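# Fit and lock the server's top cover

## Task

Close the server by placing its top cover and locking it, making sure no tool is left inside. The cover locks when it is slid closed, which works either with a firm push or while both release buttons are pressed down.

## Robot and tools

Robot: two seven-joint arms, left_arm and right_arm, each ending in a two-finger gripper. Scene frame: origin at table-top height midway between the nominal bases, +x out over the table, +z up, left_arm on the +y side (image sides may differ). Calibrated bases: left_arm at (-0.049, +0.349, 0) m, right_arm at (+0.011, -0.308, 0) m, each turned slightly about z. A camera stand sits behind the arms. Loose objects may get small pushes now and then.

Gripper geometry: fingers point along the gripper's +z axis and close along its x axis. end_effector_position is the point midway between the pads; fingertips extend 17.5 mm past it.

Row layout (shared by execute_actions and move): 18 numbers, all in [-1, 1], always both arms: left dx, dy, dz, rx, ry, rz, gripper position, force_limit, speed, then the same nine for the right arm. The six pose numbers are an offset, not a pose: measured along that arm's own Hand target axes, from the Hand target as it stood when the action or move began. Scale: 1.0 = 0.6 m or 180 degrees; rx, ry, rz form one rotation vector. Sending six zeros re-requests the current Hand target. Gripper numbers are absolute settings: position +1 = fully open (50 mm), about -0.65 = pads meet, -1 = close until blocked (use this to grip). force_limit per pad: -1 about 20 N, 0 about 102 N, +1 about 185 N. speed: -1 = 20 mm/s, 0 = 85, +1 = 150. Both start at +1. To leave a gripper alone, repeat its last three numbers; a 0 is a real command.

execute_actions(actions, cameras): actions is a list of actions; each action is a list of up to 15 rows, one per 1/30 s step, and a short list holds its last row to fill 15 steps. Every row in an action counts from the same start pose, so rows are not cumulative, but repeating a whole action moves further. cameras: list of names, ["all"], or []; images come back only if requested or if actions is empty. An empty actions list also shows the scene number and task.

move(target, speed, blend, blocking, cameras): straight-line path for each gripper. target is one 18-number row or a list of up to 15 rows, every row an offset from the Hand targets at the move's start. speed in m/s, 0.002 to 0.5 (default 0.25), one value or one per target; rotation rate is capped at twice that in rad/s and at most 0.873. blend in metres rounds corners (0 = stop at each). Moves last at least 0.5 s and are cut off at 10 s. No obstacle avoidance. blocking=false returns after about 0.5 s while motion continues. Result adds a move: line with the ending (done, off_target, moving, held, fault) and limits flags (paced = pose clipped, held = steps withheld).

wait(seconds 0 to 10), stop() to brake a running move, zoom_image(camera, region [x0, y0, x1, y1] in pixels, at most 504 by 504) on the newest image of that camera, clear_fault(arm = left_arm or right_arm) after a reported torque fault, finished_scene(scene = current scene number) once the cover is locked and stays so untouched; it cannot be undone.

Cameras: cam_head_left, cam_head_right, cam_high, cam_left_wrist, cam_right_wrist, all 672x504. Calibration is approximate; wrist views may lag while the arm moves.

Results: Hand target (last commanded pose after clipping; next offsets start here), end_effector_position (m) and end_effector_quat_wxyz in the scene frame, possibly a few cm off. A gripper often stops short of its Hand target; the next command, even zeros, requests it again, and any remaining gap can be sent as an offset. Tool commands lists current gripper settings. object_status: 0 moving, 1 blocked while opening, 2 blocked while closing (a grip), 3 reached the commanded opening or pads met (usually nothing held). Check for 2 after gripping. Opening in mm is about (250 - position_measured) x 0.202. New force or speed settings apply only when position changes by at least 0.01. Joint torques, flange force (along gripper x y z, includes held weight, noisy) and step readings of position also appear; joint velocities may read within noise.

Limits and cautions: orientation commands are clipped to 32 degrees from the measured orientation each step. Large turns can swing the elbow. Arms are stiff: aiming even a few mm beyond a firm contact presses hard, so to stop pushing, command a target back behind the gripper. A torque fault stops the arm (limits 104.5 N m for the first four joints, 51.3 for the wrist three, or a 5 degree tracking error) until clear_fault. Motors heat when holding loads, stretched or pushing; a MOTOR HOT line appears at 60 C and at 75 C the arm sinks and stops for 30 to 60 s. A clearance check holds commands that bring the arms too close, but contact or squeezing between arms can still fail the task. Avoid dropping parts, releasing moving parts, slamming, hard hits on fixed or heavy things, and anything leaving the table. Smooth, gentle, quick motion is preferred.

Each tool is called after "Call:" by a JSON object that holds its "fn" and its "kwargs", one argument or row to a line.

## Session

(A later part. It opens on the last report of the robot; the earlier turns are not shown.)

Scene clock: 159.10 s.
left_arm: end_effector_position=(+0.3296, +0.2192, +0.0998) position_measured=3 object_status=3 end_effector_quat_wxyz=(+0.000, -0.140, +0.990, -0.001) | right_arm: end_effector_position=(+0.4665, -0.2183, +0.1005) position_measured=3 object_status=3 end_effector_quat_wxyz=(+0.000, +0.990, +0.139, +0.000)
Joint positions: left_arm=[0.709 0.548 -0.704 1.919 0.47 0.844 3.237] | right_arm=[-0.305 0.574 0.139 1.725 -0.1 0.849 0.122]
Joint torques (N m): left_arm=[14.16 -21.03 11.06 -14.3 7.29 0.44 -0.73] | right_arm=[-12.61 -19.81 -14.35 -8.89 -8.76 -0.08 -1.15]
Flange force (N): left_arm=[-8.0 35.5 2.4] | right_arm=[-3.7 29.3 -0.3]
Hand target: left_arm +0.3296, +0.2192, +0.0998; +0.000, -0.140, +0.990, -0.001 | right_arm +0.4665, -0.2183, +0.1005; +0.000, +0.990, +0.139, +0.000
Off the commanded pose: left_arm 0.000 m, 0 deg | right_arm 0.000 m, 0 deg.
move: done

Call:
{"fn": "move", "kwargs": {
  "target": [-0.2282,-0.017,0,0,0,0.0289,1,1,1, 0.1588,0.0162,0,0,0,0.0289,1,-0.6,1],
  "speed": 0.07,
  "cameras": ["all"]
}}

Call:
{"fn": "zoom_image", "kwargs": {
  "camera": "cam_high",
  "region": [220, 210, 440, 390]
}}

Call:
{"fn": "zoom_image", "kwargs": {
  "camera": "cam_head_left",
  "region": [170, 180, 410, 330]
}}

Call:
{"fn": "zoom_image", "kwargs": {
  "camera": "cam_left_wrist",
  "region": [0, 370, 672, 504]
}}

Scene clock: 169.40 s.
left_arm: end_effector_position=(+0.4639, +0.2473, +0.0997) position_measured=3 object_status=3 end_effector_quat_wxyz=(+0.000, -0.095, +0.995, -0.001) | right_arm: end_effector_position=(+0.5608, -0.2014, +0.1005) position_measured=3 object_status=3 end_effector_quat_wxyz=(+0.000, +0.996, +0.094, +0.000)
Joint positions: left_arm=[0.454 0.759 -0.632 1.484 0.487 1.059 3.101] | right_arm=[-0.29 0.761 0.163 1.352 -0.131 1.038 0.049]
Joint velocities: left_arm=[-0.001 0 0.001 -0.001 0 0.005 0.001] | right_arm=[within noise]
Joint torques (N m): left_arm=[12.39 -23.82 7.55 -11.07 5.5 1.12 -0.46] | right_arm=[-9.35 -24.27 -9.06 -10.14 -6.16 -0.55 -0.72]
Flange force (N): left_arm=[-4.6 22.9 1.1] | right_arm=[-1.3 17.8 0.4]
Hand target: left_arm +0.4639, +0.2473, +0.0997; +0.000, -0.095, +0.995, -0.001 | right_arm +0.5608, -0.2014, +0.1005; +0.000, +0.996, +0.094, +0.000
Off the commanded pose: left_arm 0.000 m, 0 deg | right_arm 0.000 m, 0 deg.
move: done
camera_calibration:
cam_left_wrist: T_world_to_cam=[[-0.98828, -0.151438, 0.0192298, 0.495495], [-0.151737, 0.988305, -0.0151373, -0.108376], [-0.0167125, -0.0178777, -0.9997, 0.279407], [0, 0, 0, 1]] pos_world=[0.477913, 0.187141, 0.268155]
cam_right_wrist: T_world_to_cam=[[0.983256, 0.181275, -0.0186385, -0.513497], [0.18156, -0.983266, 0.0149693, -0.252248], [-0.0156131, -0.0181027, -0.999714, 0.272107], [0, 0, 0, 1]] pos_world=[0.554945, -0.150017, 0.266234]

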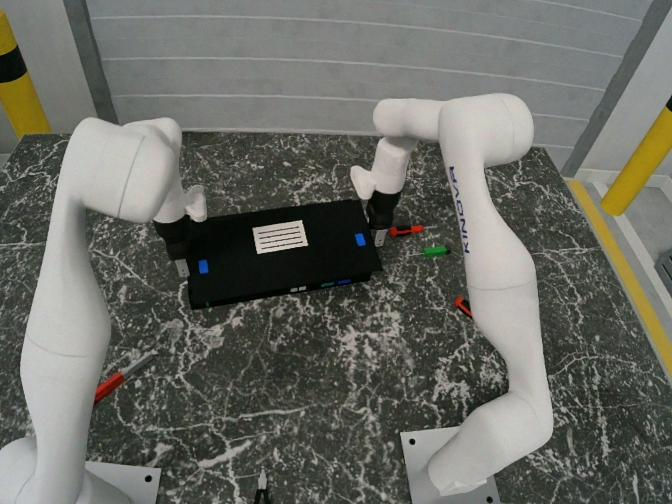

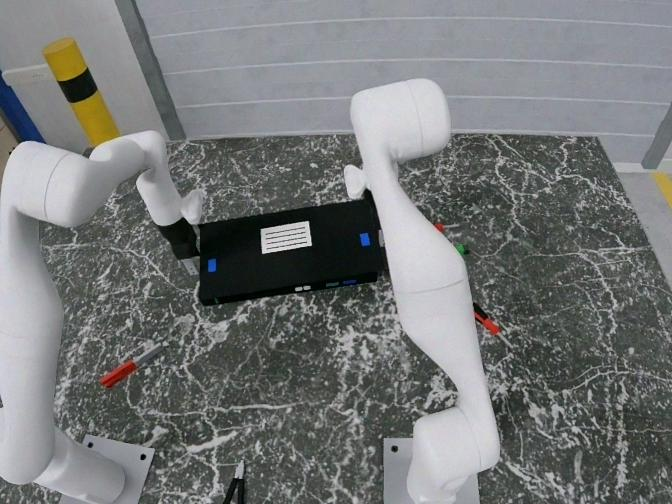

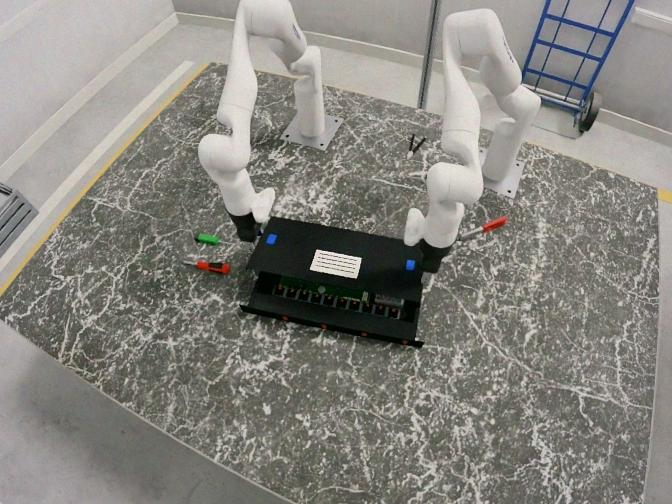

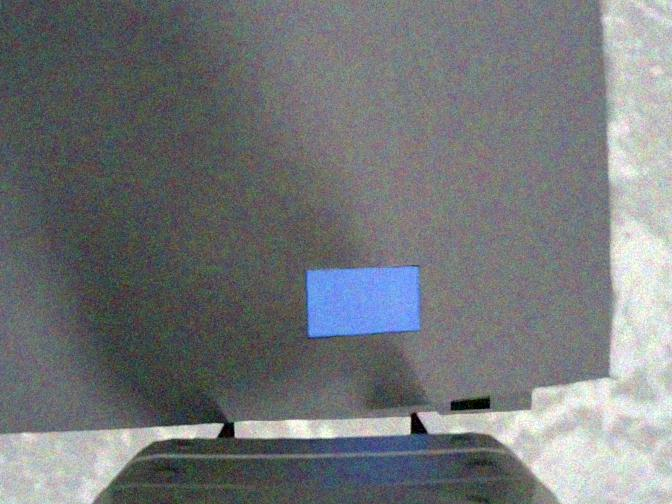

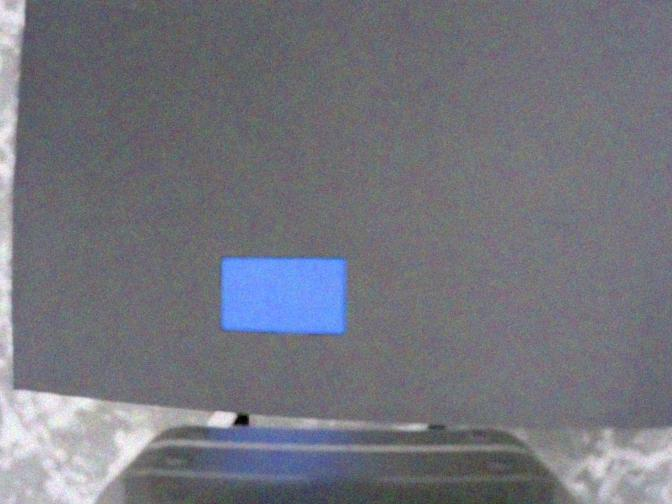

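Scaled by 2.291 from the camera's 672x504 image, which has a finer 960x720 frame.

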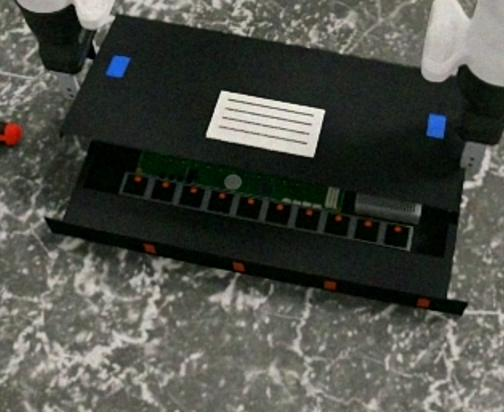

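Scaled by 2.100 from the camera's 672x504 image, which has a finer 960x720 frame.

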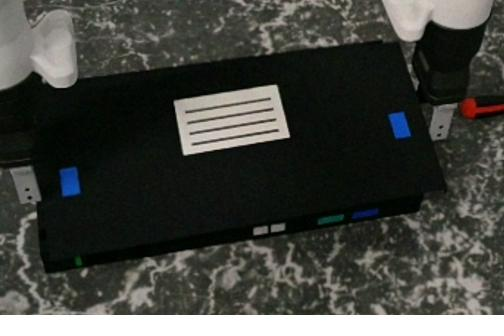

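Region (0, 370, 672, 504) is 672x134 pixels. A region can be at most 504 by 504 pixels.

Call:
{"fn": "move", "kwargs": {
  "target": [0,-0.0015,0,0,0,0,1,1,1, 0,-0.0015,0,0,0,0,1,-0.6,1],
  "speed": 0.02,
  "cameras": ["cam_left_wrist","cam_right_wrist"]
}}

Call:
{"fn": "zoom_image", "kwargs": {
  "camera": "cam_left_wrist",
  "region": [200, 360, 672, 504]
}}

Call:
{"fn": "zoom_image", "kwargs": {
  "camera": "cam_right_wrist",
  "region": [0, 360, 472, 504]
}}

Scene clock: 185.50 s.
left_arm: end_effector_position=(+0.4641, +0.2466, +0.0997) position_measured=3 object_status=3 end_effector_quat_wxyz=(+0.000, -0.095, +0.995, -0.001) | right_arm: end_effector_position=(+0.5607, -0.2005, +0.1005) position_measured=3 object_status=3 end_effector_quat_wxyz=(+0.000, +0.996, +0.094, +0.000)
Joint positions: left_arm=[0.455 0.76 -0.632 1.483 0.487 1.059 3.103] | right_arm=[-0.291 0.761 0.163 1.352 -0.13 1.038 0.047]
Joint torques (N m): left_arm=[16.85 -24.57 11.82 -12.22 7.62 1.68 -0.63] | right_arm=[-13.5 -24.91 -13.37 -11.18 -8.76 -0.78 -0.98]
Flange force (N): left_arm=[-6.0 31.1 1.1] | right_arm=[-2.8 25.7 0.9]
Hand target: left_arm +0.4641, +0.2465, +0.0997; +0.000, -0.095, +0.995, -0.001 | right_arm +0.5607, -0.2005, +0.1005; +0.000, +0.996, +0.094, +0.000
Off the commanded pose: left_arm 0.000 m, 0 deg | right_arm 0.000 m, 0 deg.
move: done
camera_calibration:
cam_left_wrist: T_world_to_cam=[[-0.988265, -0.15154, 0.0192002, 0.495592], [-0.151834, 0.988293, -0.0149372, -0.10756], [-0.0167119, -0.0176771, -0.999704, 0.279358], [0, 0, 0, 1]] pos_world=[0.478113, 0.186341, 0.268154]
cam_right_wrist: T_world_to_cam=[[0.983261, 0.181255, -0.01854, -0.513593], [0.181539, -0.983269, 0.0149876, -0.251339], [-0.0155132, -0.0181024, -0.999716, 0.272067], [0, 0, 0, 1]] pos_world=[0.554845, -0.149117, 0.266235]
Images, in order (width x height): cam_left_wrist 672x504, cam_right_wrist 672x504.

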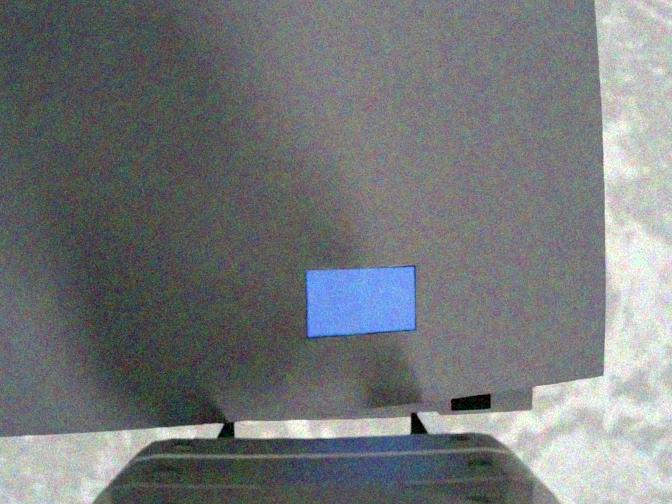

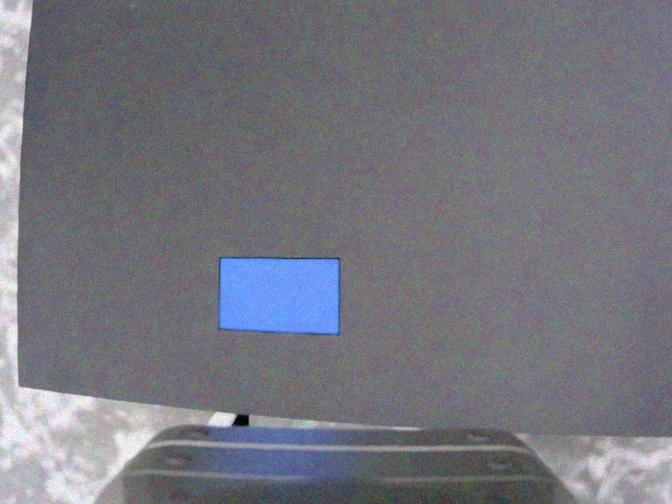

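Scaled by 1.068.

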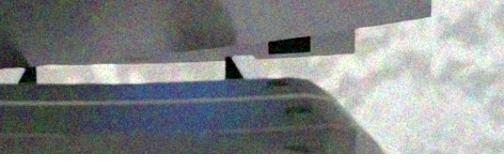

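Scaled by 1.068.

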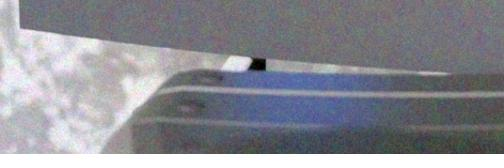

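Call:
{"fn": "move", "kwargs": {
  "target": [
    [0,0,-0.0133,0,0,0,1,1,1, 0,0,-0.0133,0,0,0,1,-0.6,1],
    [-0.01,0.0253,-0.0133,0,0,0,1,1,1, 0.01,-0.0273,-0.0133,0,0,0,1,-0.6,1]
  ],
  "speed": 0.06,
  "blend": [0.003,0],
  "cameras": ["all"]
}}

Call:
{"fn": "zoom_image", "kwargs": {
  "camera": "cam_high",
  "region": [220, 210, 440, 390]
}}

Call:
{"fn": "zoom_image", "kwargs": {
  "camera": "cam_head_left",
  "region": [170, 190, 410, 330]
}}

Scene clock: 201.47 s.
left_arm: end_effector_position=(+0.4671, +0.2625, +0.1077) position_measured=3 object_status=3 end_effector_quat_wxyz=(+0.000, -0.095, +0.995, -0.001) | right_arm: end_effector_position=(+0.5634, -0.1831, +0.1085) position_measured=3 object_status=3 end_effector_quat_wxyz=(+0.000, +0.996, +0.094, +0.000)
Joint positions: left_arm=[0.426 0.749 -0.636 1.474 0.479 1.078 3.078] | right_arm=[-0.319 0.765 0.165 1.315 -0.13 1.071 0.017]
Joint torques (N m): left_arm=[1.79 -20.59 -2.57 -7.23 0.2 0.14 0.29] | right_arm=[0.8 -21.53 1.24 -7.58 0.16 -0.14 -0.1]
Flange force (N): left_arm=[-2.7 3.4 -0.8] | right_arm=[0.7 -1.4 -3.0]
Hand target: left_arm +0.4671, +0.2625, +0.1077; +0.000, -0.095, +0.995, -0.001 | right_arm +0.5635, -0.1833, +0.1085; +0.000, +0.996, +0.094, +0.000
Off the commanded pose: left_arm 0.000 m, 0 deg | right_arm 0.000 m, 0 deg.
move: done
camera_calibration:
cam_left_wrist: T_world_to_cam=[[-0.988297, -0.151344, 0.0191, 0.50083], [-0.151637, 0.988323, -0.0149571, -0.122893], [-0.0166133, -0.0176783, -0.999706, 0.287643], [0, 0, 0, 1]] pos_world=[0.481112, 0.202341, 0.276154]
cam_right_wrist: T_world_to_cam=[[0.983203, 0.181567, -0.0186053, -0.519163], [0.181849, -0.983216, 0.0147713, -0.234945], [-0.015611, -0.0179066, -0.999718, 0.280501], [0, 0, 0, 1]] pos_world=[0.557546, -0.131716, 0.274234]

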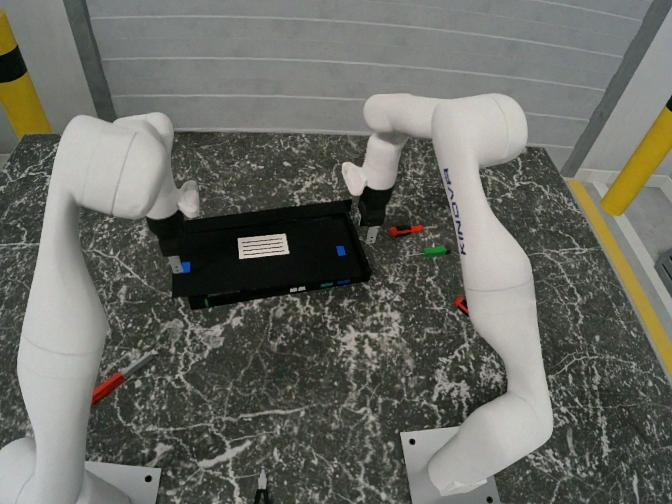

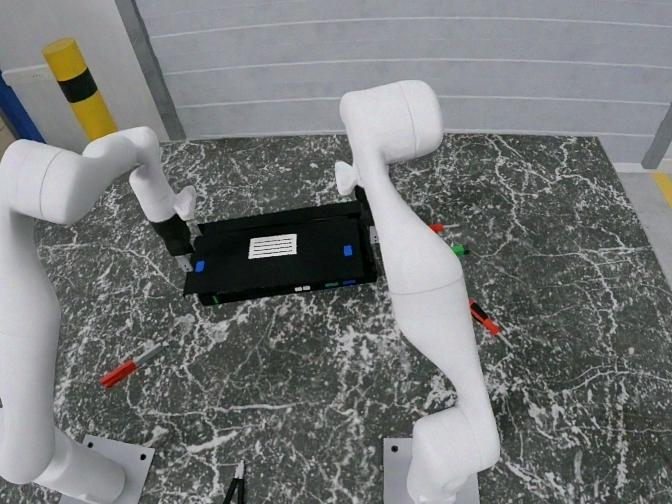

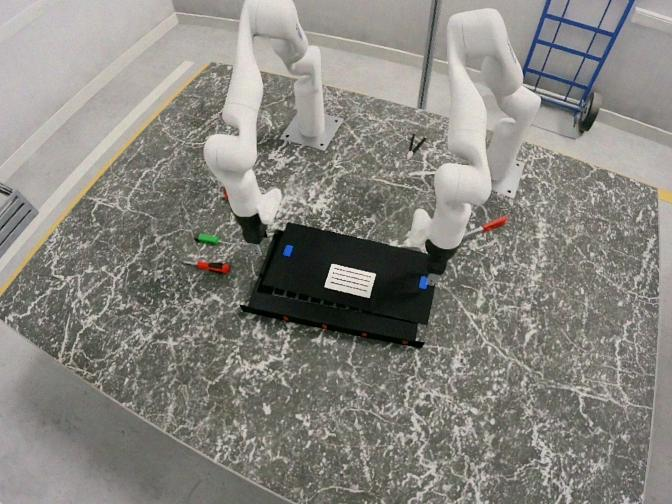

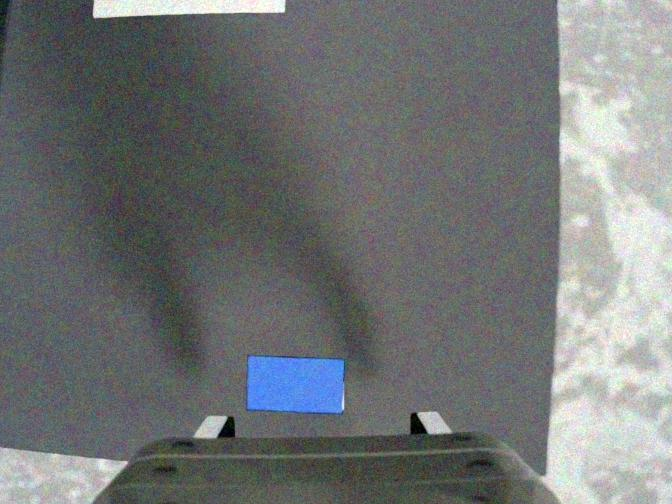

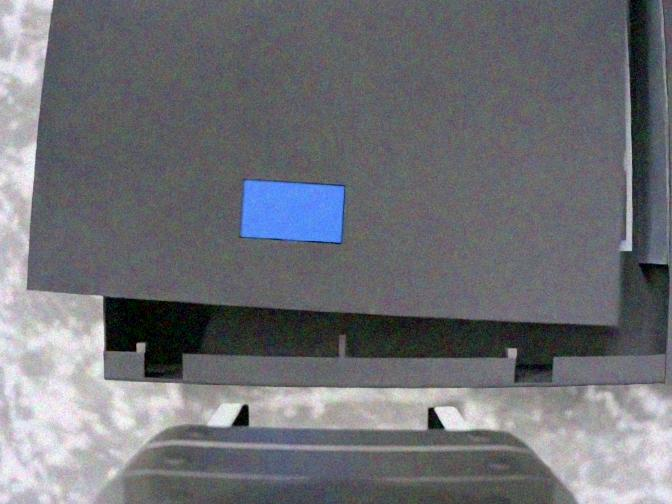

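Scaled by 2.291 from the camera's 672x504 image, which has a finer 960x720 frame.

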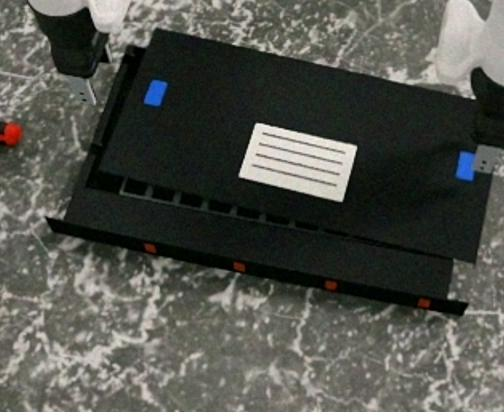

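Scaled by 2.100 from the camera's 672x504 image, which has a finer 960x720 frame.

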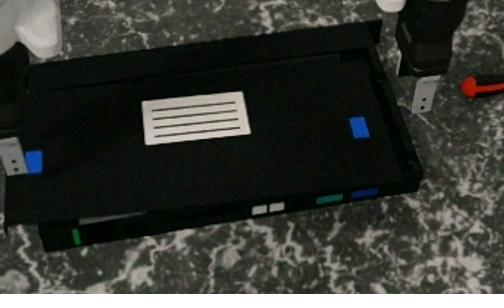

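Call:
{"fn": "move", "kwargs": {
  "target": [
    [-0.0461,0.0904,0,0,0,0.0217,1,1,1, -0.0138,0.0058,0,0,0,0.0217,1,-0.6,1],
    [-0.0461,0.0904,0.082,0,0,0.0217,1,1,1, -0.0138,0.0058,0.0717,0,0,0.0217,1,-0.6,1]
  ],
  "speed": [0.1,0.08],
  "cameras": ["cam_left_wrist","cam_right_wrist","cam_high","cam_head_left"]
}}

Call:
{"fn": "zoom_image", "kwargs": {
  "camera": "cam_high",
  "region": [220, 210, 440, 390]
}}

Call:
{"fn": "zoom_image", "kwargs": {
  "camera": "cam_head_left",
  "region": [160, 190, 400, 330]
}}

Scene clock: 229.13 s.
left_arm: end_effector_position=(+0.4840, +0.3210, +0.0584) position_measured=3 object_status=3 end_effector_quat_wxyz=(+0.000, -0.061, +0.998, -0.001) | right_arm: end_effector_position=(+0.5561, -0.1882, +0.0656) position_measured=3 object_status=3 end_effector_quat_wxyz=(+0.000, +0.998, +0.060, +0.000)
Joint positions: left_arm=[0.28 0.831 -0.584 1.481 0.512 0.986 2.88] | right_arm=[-0.321 0.804 0.172 1.396 -0.152 0.953 -0.027]
Joint torques (N m): left_arm=[1.79 -21.37 -2.64 -6.64 0.2 0.13 0.32] | right_arm=[0.64 -16.45 0.82 -4.97 0.17 -0.49 -0.07]
Flange force (N): left_arm=[-1.9 3.8 -1.0] | right_arm=[0.3 -1.3 -12.7]
Hand target: left_arm +0.4840, +0.3210, +0.0584; +0.000, -0.061, +0.998, -0.001 | right_arm +0.5560, -0.1882, +0.0655; +0.000, +0.998, +0.060, +0.000
Off the commanded pose: left_arm 0.000 m, 0 deg | right_arm 0.000 m, 0 deg.
move: done
camera_calibration:
cam_left_wrist: T_world_to_cam=[[-0.996302, -0.0837616, 0.0191371, 0.509457], [-0.084054, 0.996348, -0.015023, -0.21414], [-0.0178089, -0.016576, -0.999704, 0.239892], [0, 0, 0, 1]] pos_world=[0.493846, 0.260007, 0.226854]
cam_right_wrist: T_world_to_cam=[[0.993329, 0.113842, -0.018374, -0.530212], [0.114119, -0.993357, 0.0148012, -0.202263], [-0.016567, -0.0167993, -0.999722, 0.238049], [0, 0, 0, 1]] pos_world=[0.5537, -0.13656, 0.231235]
Images, in order (width x height): cam_head_left 672x504, cam_high 672x504, cam_left_wrist 672x504, cam_right_wrist 672x504.

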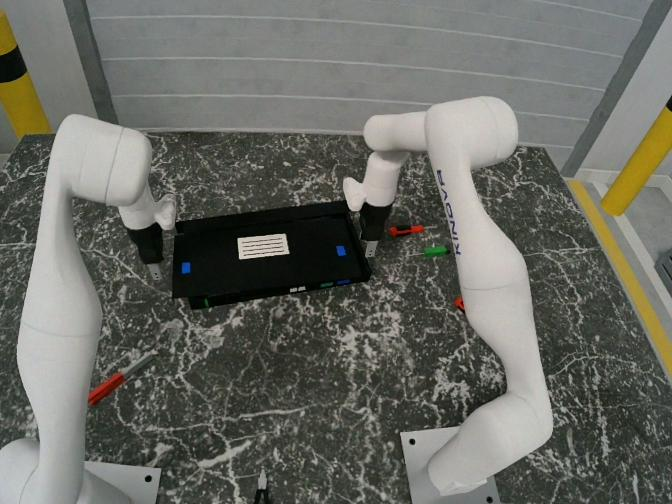

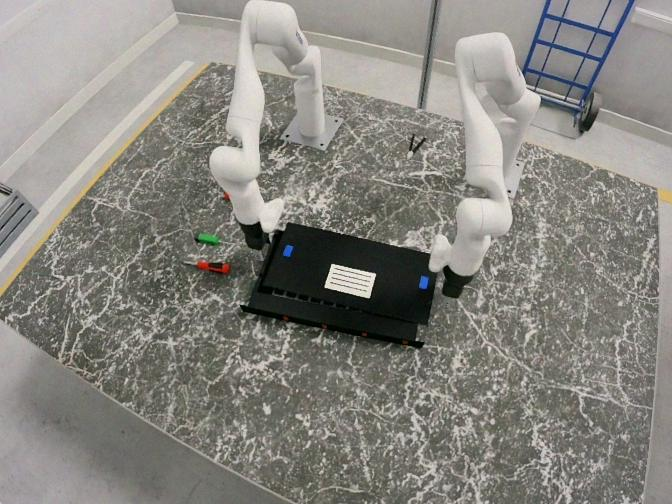

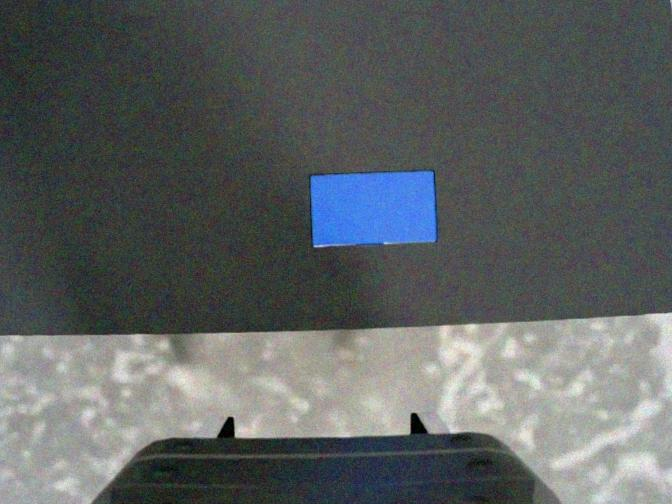

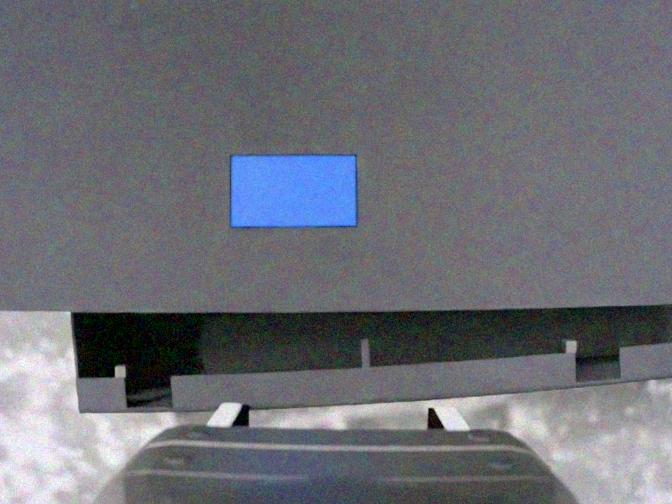

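Scaled by 2.291 from the camera's 672x504 image, which has a finer 960x720 frame.

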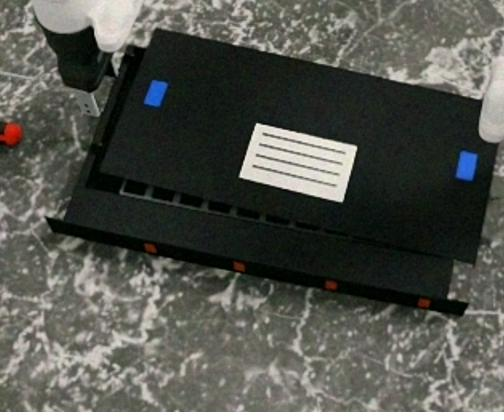

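Scaled by 2.100 from the camera's 672x504 image, which has a finer 960x720 frame.

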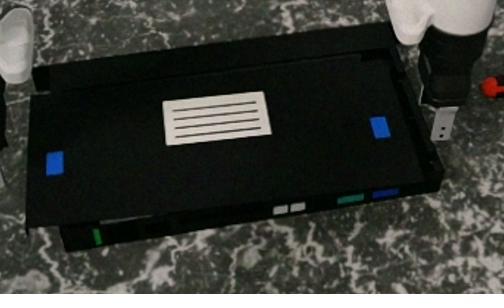

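Call:
{"fn": "move", "kwargs": {
  "target": [
    [0,0,0,0,0,0,1,1,1, 0,0,-0.0022,0,0,0,1,-0.6,1],
    [0,-0.04,0,0,0,0,1,1,1, 0,-0.0425,-0.0022,0,0,0,1,-0.6,1]
  ],
  "speed": [0.05,0.06]
}}

Call:
{"fn": "move", "kwargs": {
  "target": [0,-0.003,0,0,0,0,1,1,1, 0,-0.0025,0,0,0,0,1,-0.6,1],
  "speed": 0.02,
  "cameras": ["cam_left_wrist","cam_right_wrist"]
}}

Scene clock: 260.13 s.
left_arm: end_effector_position=(+0.4869, +0.2971, +0.0584) position_measured=3 object_status=3 end_effector_quat_wxyz=(+0.000, -0.061, +0.998, -0.001) | right_arm: end_effector_position=(+0.5529, -0.1629, +0.0668) position_measured=3 object_status=3 end_effector_quat_wxyz=(+0.000, +0.998, +0.060, +0.000)
Joint positions: left_arm=[0.321 0.84 -0.585 1.462 0.513 0.996 2.928] | right_arm=[-0.366 0.808 0.174 1.382 -0.153 0.963 -0.072]
Joint torques (N m): left_arm=[1.8 -21.65 -2.59 -6.72 0.2 0.17 0.3] | right_arm=[0.8 -21.53 1.34 -7 0.13 -0.15 -0.09]
Flange force (N): left_arm=[-2.0 3.7 -0.8] | right_arm=[0.7 -1.6 -3.2]
Hand target: left_arm +0.4869, +0.2971, +0.0584; +0.000, -0.061, +0.998, -0.001 | right_arm +0.5529, -0.1629, +0.0668; +0.000, +0.998, +0.060, +0.000
Off the commanded pose: left_arm 0.000 m, 0 deg | right_arm 0.000 m, 0 deg.
move: done

Scene clock: 260.83 s.
left_arm: end_effector_position=(+0.4872, +0.2954, +0.0584) position_measured=3 object_status=3 end_effector_quat_wxyz=(+0.000, -0.061, +0.998, -0.001) | right_arm: end_effector_position=(+0.5528, -0.1615, +0.0668) position_measured=3 object_status=3 end_effector_quat_wxyz=(+0.000, +0.998, +0.060, +0.000)
Joint positions: left_arm=[0.324 0.84 -0.585 1.46 0.514 0.997 2.931] | right_arm=[-0.369 0.809 0.174 1.381 -0.153 0.964 -0.075]
Joint torques (N m): left_arm=[6.31 -22.05 1.98 -7.92 2.29 0.61 0.05] | right_arm=[-0.55 -21.59 -0.07 -7.36 -0.67 -0.39 -0.14]
Flange force (N): left_arm=[-1.7 11.8 -2.1] | right_arm=[0.6 1.0 -3.7]
Hand target: left_arm +0.4872, +0.2953, +0.0584; +0.000, -0.061, +0.998, -0.001 | right_arm +0.5528, -0.1614, +0.0668; +0.000, +0.998, +0.060, +0.000
Off the commanded pose: left_arm 0.000 m, 0 deg | right_arm 0.000 m, 0 deg.
move: done
camera_calibration:
cam_left_wrist: T_world_to_cam=[[-0.996296, -0.0838615, 0.0190382, 0.510544], [-0.0841524, 0.99634, -0.015029, -0.188312], [-0.0177082, -0.0165755, -0.999706, 0.239475], [0, 0, 0, 1]] pos_world=[0.497046, 0.234407, 0.226855]
cam_right_wrist: T_world_to_cam=[[0.993327, 0.113839, -0.0184847, -0.529923], [0.114119, -0.993355, 0.0148891, -0.175404], [-0.016667, -0.0168993, -0.999718, 0.239786], [0, 0, 0, 1]] pos_world=[0.5504, -0.10986, 0.232535]
Images, in order (width x height): cam_left_wrist 672x504, cam_right_wrist 672x504.

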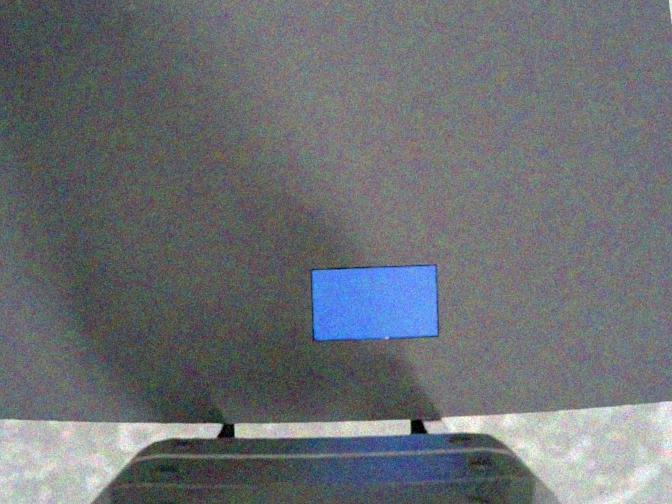

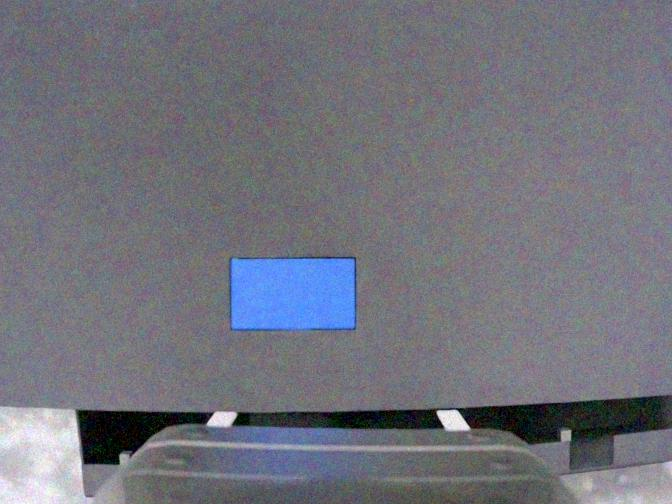

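Call:
{"fn": "move", "kwargs": {
  "target": [0,-0.0033,0,0,0,0,1,1,1, 0,-0.0037,0,0,0,0,1,-0.6,1],
  "speed": 0.02
}}

Call:
{"fn": "move", "kwargs": {
  "target": [
    [0,-0.0008,0,0,0,0,1,1,1, 0,-0.0008,0,0,0,0,1,-0.6,1],
    [0,-0.0008,-0.01,0,0,0,1,1,1, 0,-0.0008,-0.01,0,0,0,1,-0.6,1]
  ],
  "speed": 0.03,
  "cameras": ["cam_left_wrist","cam_right_wrist"]
}}

Scene clock: 266.27 s.
left_arm: end_effector_position=(+0.4874, +0.2935, +0.0584) position_measured=3 object_status=3 end_effector_quat_wxyz=(+0.000, -0.061, +0.998, -0.001) | right_arm: end_effector_position=(+0.5525, -0.1594, +0.0668) position_measured=3 object_status=3 end_effector_quat_wxyz=(+0.000, +0.998, +0.060, +0.000)
Joint positions: left_arm=[0.327 0.841 -0.585 1.459 0.514 0.998 2.935] | right_arm=[-0.373 0.809 0.175 1.38 -0.153 0.965 -0.079]
Joint torques (N m): left_arm=[16.96 -22.67 12.75 -11.17 7.26 1.47 -0.61] | right_arm=[-11.51 -21.33 -11.51 -10.08 -7.06 -1.83 -0.92]
Flange force (N): left_arm=[0.7 31.4 -5.7] | right_arm=[-2.1 22.5 -7.8]
Hand target: left_arm +0.4874, +0.2934, +0.0584; +0.000, -0.061, +0.998, -0.001 | right_arm +0.5525, -0.1592, +0.0668; +0.000, +0.998, +0.060, +0.000
Off the commanded pose: left_arm 0.000 m, 0 deg | right_arm 0.000 m, 0 deg.
move: done

Scene clock: 267.27 s.
left_arm: end_effector_position=(+0.4875, +0.2929, +0.0645) position_measured=3 object_status=3 end_effector_quat_wxyz=(+0.000, -0.061, +0.998, -0.001) | right_arm: end_effector_position=(+0.5525, -0.1587, +0.0729) position_measured=3 object_status=3 end_effector_quat_wxyz=(+0.000, +0.998, +0.060, +0.000)
Joint positions: left_arm=[0.33 0.833 -0.589 1.453 0.508 1.011 2.94] | right_arm=[-0.374 0.801 0.176 1.374 -0.152 0.978 -0.081]
Joint torques (N m): left_arm=[19.67 -25.75 14.75 -10.54 7.92 3.54 -0.78] | right_arm=[-14.87 -25.94 -14.91 -13.24 -9.43 -2.2 -1.1]
Flange force (N): left_arm=[-6.1 34.6 1.6] | right_arm=[-3.4 29.0 -0.3]
Hand target: left_arm +0.4874, +0.2929, +0.0644; +0.000, -0.061, +0.998, -0.001 | right_arm +0.5524, -0.1588, +0.0728; +0.000, +0.998, +0.060, +0.000
Off the commanded pose: left_arm 0.000 m, 0 deg | right_arm 0.000 m, 0 deg.
move: done
camera_calibration:
cam_left_wrist: T_world_to_cam=[[-0.996304, -0.0837605, 0.0190459, 0.510497], [-0.0840533, 0.996346, -0.0151311, -0.185733], [-0.0177089, -0.016676, -0.999704, 0.245461], [0, 0, 0, 1]] pos_world=[0.497346, 0.231907, 0.232855]
cam_right_wrist: T_world_to_cam=[[0.993318, 0.113939, -0.0183864, -0.529841], [0.114217, -0.993344, 0.0149001, -0.172732], [-0.0165663, -0.0169006, -0.99972, 0.245772], [0, 0, 0, 1]] pos_world=[0.550101, -0.10706, 0.238535]
Images, in order (width x height): cam_left_wrist 672x504, cam_right_wrist 672x504.

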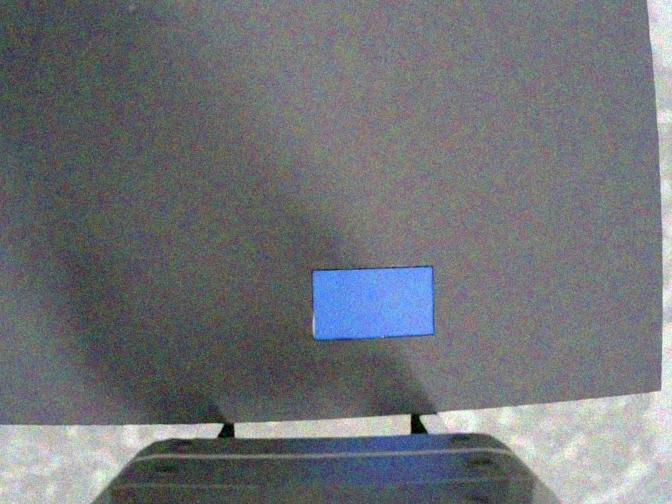

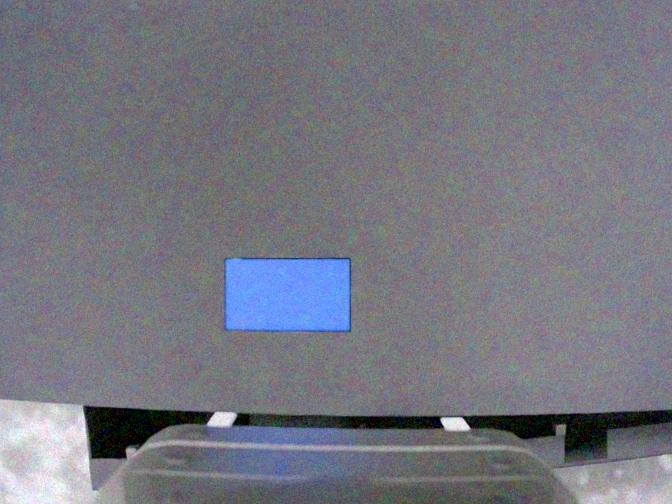

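Call:
{"fn": "move", "kwargs": {
  "target": [
    [0,0,0.0098,0,0,0,1,1,1, 0,0,0.0098,0,0,0,1,-0.6,1],
    [0,0.0092,0.0098,0,0,0,1,1,1, 0,0.0035,0.0098,0,0,0,1,-0.6,1],
    [0,0.0092,0.0098,0,0,-0.0053,1,1,1, 0,0.0035,0.0098,0,0,0,1,-0.6,1]
  ],
  "speed": 0.03,
  "cameras": ["cam_left_wrist","cam_right_wrist"]
}}

Scene clock: 287.03 s.
left_arm: end_effector_position=(+0.4867, +0.2984, +0.0585) position_measured=3 object_status=3 end_effector_quat_wxyz=(+0.000, -0.069, +0.998, -0.001) | right_arm: end_effector_position=(+0.5527, -0.1608, +0.0669) position_measured=3 object_status=3 end_effector_quat_wxyz=(+0.000, +0.998, +0.060, +0.000)
Joint positions: left_arm=[0.32 0.84 -0.589 1.463 0.517 0.997 2.939] | right_arm=[-0.37 0.809 0.174 1.381 -0.153 0.964 -0.076]
Joint torques (N m): left_arm=[1.85 -21.58 -2.67 -6.63 0.22 0.14 0.27] | right_arm=[0.69 -21.61 1.35 -7.07 0.13 -0.16 -0.09]
Flange force (N): left_arm=[-2.5 3.6 -1.0] | right_arm=[0.6 -1.4 -3.0]
Hand target: left_arm +0.4868, +0.2984, +0.0586; +0.000, -0.069, +0.998, -0.001 | right_arm +0.5527, -0.1608, +0.0669; +0.000, +0.998, +0.060, +0.000
Off the commanded pose: left_arm 0.000 m, 0 deg | right_arm 0.000 m, 0 deg.
move: done
camera_calibration:
cam_left_wrist: T_world_to_cam=[[-0.994772, -0.100294, 0.0192025, 0.514503], [-0.100591, 0.994813, -0.0151296, -0.182838], [-0.0175854, -0.0169821, -0.999701, 0.239672], [0, 0, 0, 1]] pos_world=[0.497637, 0.237562, 0.226955]
cam_right_wrist: T_world_to_cam=[[0.993316, 0.113937, -0.0184858, -0.529984], [0.114218, -0.993344, 0.0148887, -0.174762], [-0.0166663, -0.0169006, -0.999718, 0.239897], [0, 0, 0, 1]] pos_world=[0.550401, -0.10916, 0.232635]
Images, in order (width x height): cam_left_wrist 672x504, cam_right_wrist 672x504.

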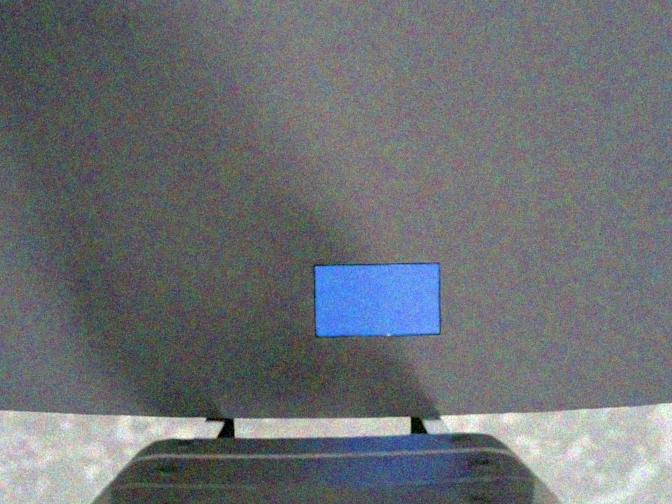

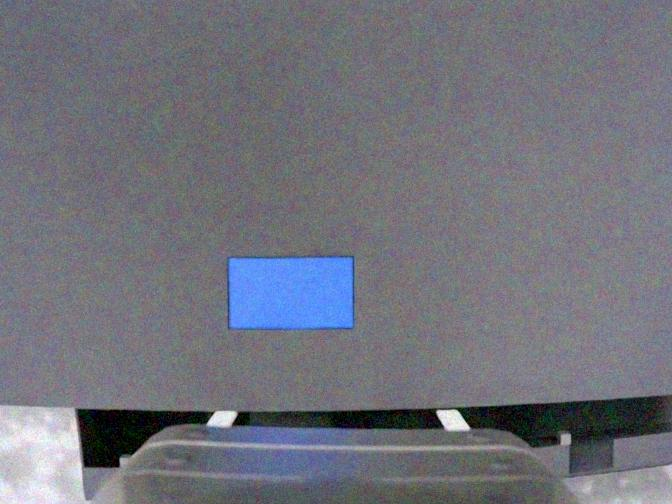

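Call:
{"fn": "move", "kwargs": {
  "target": [0,-0.0053,0,0,0,0,1,1,1, 0,-0.0012,0,0,0,0,1,-0.6,1],
  "speed": 0.03
}}

Call:
{"fn": "move", "kwargs": {
  "target": [0,-0.0032,0,0,0,0,1,1,1, 0,-0.0032,0,0,0,0,1,-0.6,1],
  "speed": 0.02
}}

Scene clock: 291.67 s.
left_arm: end_effector_position=(+0.4872, +0.2953, +0.0586) position_measured=3 object_status=3 end_effector_quat_wxyz=(+0.000, -0.069, +0.998, -0.001) | right_arm: end_effector_position=(+0.5526, -0.1602, +0.0670) position_measured=3 object_status=3 end_effector_quat_wxyz=(+0.000, +0.998, +0.060, +0.000)
Joint positions: left_arm=[0.326 0.841 -0.589 1.46 0.517 0.998 2.946] | right_arm=[-0.371 0.809 0.175 1.381 -0.153 0.965 -0.077]
Joint torques (N m): left_arm=[8.19 -22.57 3.68 -7.99 2.97 1.22 -0.05] | right_arm=[-2.46 -22.26 -2.07 -8.2 -1.87 -0.64 -0.3]
Flange force (N): left_arm=[-3.3 14.8 -1.3] | right_arm=[-0.1 4.8 -3.1]
Hand target: left_arm +0.4872, +0.2952, +0.0586; +0.000, -0.069, +0.998, -0.001 | right_arm +0.5526, -0.1601, +0.0669; +0.000, +0.998, +0.060, +0.000
Off the commanded pose: left_arm 0.000 m, 0 deg | right_arm 0.000 m, 0 deg.
move: done

Scene clock: 292.37 s.
left_arm: end_effector_position=(+0.4875, +0.2935, +0.0586) position_measured=3 object_status=3 end_effector_quat_wxyz=(+0.000, -0.069, +0.998, -0.001) | right_arm: end_effector_position=(+0.5524, -0.1584, +0.0669) position_measured=3 object_status=3 end_effector_quat_wxyz=(+0.000, +0.998, +0.060, +0.000)
Joint positions: left_arm=[0.329 0.842 -0.589 1.458 0.517 0.999 2.95] | right_arm=[-0.374 0.81 0.175 1.379 -0.153 0.965 -0.08]
Joint torques (N m): left_arm=[18.67 -23.24 14.79 -11.67 9.41 1.56 0.57] | right_arm=[-12 -21.57 -12.06 -10.38 -7.45 -1.93 -0.97]
Flange force (N): left_arm=[0.3 36.9 -6.3] | right_arm=[-2.3 23.5 -7.6]
Hand target: left_arm +0.4875, +0.2933, +0.0586; +0.000, -0.069, +0.998, -0.001 | right_arm +0.5524, -0.1582, +0.0669; +0.000, +0.998, +0.060, +0.000
Off the commanded pose: left_arm 0.000 m, 0 deg | right_arm 0.000 m, 0 deg.
move: done

Call:
{"fn": "move", "kwargs": {
  "target": [
    [0,-0.0015,0,0,0,0,1,1,1, 0,-0.0015,0,0,0,0,1,-0.6,1],
    [0,-0.0015,-0.01,0,0,0,1,1,1, 0,-0.0015,-0.01,0,0,0,1,-0.6,1]
  ],
  "speed": 0.03,
  "cameras": ["cam_left_wrist","cam_right_wrist"]
}}

Scene clock: 295.63 s.
left_arm: end_effector_position=(+0.4876, +0.2924, +0.0646) position_measured=3 object_status=3 end_effector_quat_wxyz=(+0.000, -0.069, +0.998, -0.001) | right_arm: end_effector_position=(+0.5523, -0.1573, +0.0729) position_measured=3 object_status=3 end_effector_quat_wxyz=(+0.000, +0.998, +0.060, +0.000)
Joint positions: left_arm=[0.332 0.834 -0.593 1.452 0.511 1.013 2.956] | right_arm=[-0.377 0.802 0.176 1.373 -0.152 0.979 -0.083]
Joint torques (N m): left_arm=[22.41 -27.4 17.61 -12.75 11.16 3.2 0.76] | right_arm=[-19.71 -25.89 -19.62 -12.92 -11.91 -1.51 -1.45]
Flange force (N): left_arm=[-3.5 43.5 2.1] | right_arm=[-0.8 38.0 -0.2]
Hand target: left_arm +0.4876, +0.2924, +0.0646; +0.000, -0.069, +0.998, -0.001 | right_arm +0.5523, -0.1573, +0.0729; +0.000, +0.998, +0.060, +0.000
Off the commanded pose: left_arm 0.000 m, 0 deg | right_arm 0.000 m, 0 deg.
move: done
camera_calibration:
cam_left_wrist: T_world_to_cam=[[-0.994774, -0.100295, 0.019103, 0.514704], [-0.10059, 0.994813, -0.0151396, -0.176684], [-0.0174855, -0.0169821, -0.999703, 0.245635], [0, 0, 0, 1]] pos_world=[0.498537, 0.231562, 0.233055]
cam_right_wrist: T_world_to_cam=[[0.993316, 0.113937, -0.0184858, -0.529775], [0.114218, -0.993344, 0.0148887, -0.171318], [-0.0166663, -0.0169006, -0.999718, 0.245946], [0, 0, 0, 1]] pos_world=[0.549901, -0.10566, 0.238635]
Images, in order (width x height): cam_left_wrist 672x504, cam_right_wrist 672x504.

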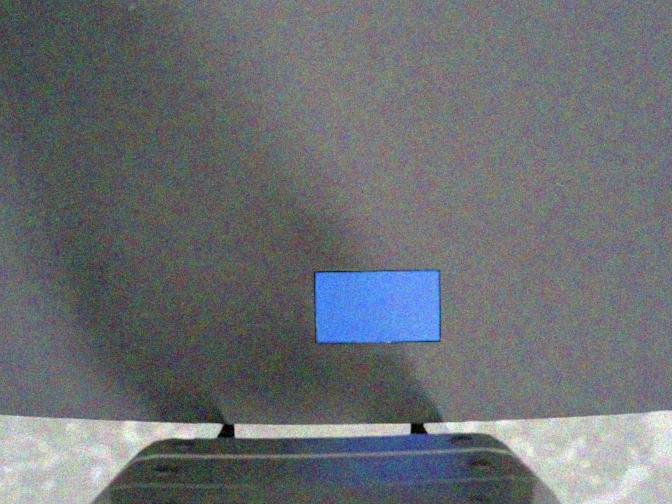

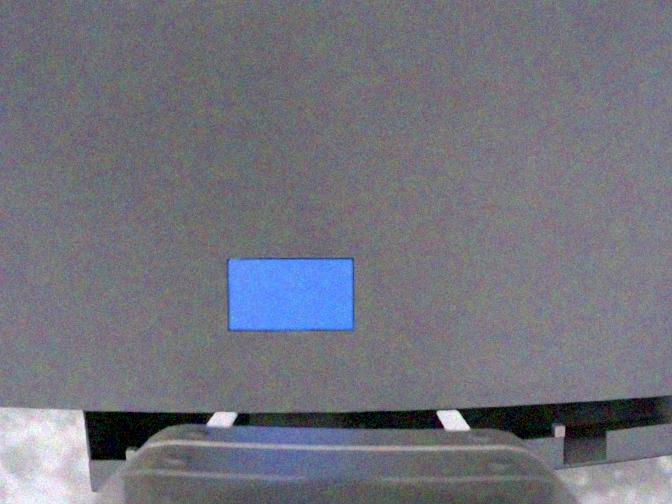

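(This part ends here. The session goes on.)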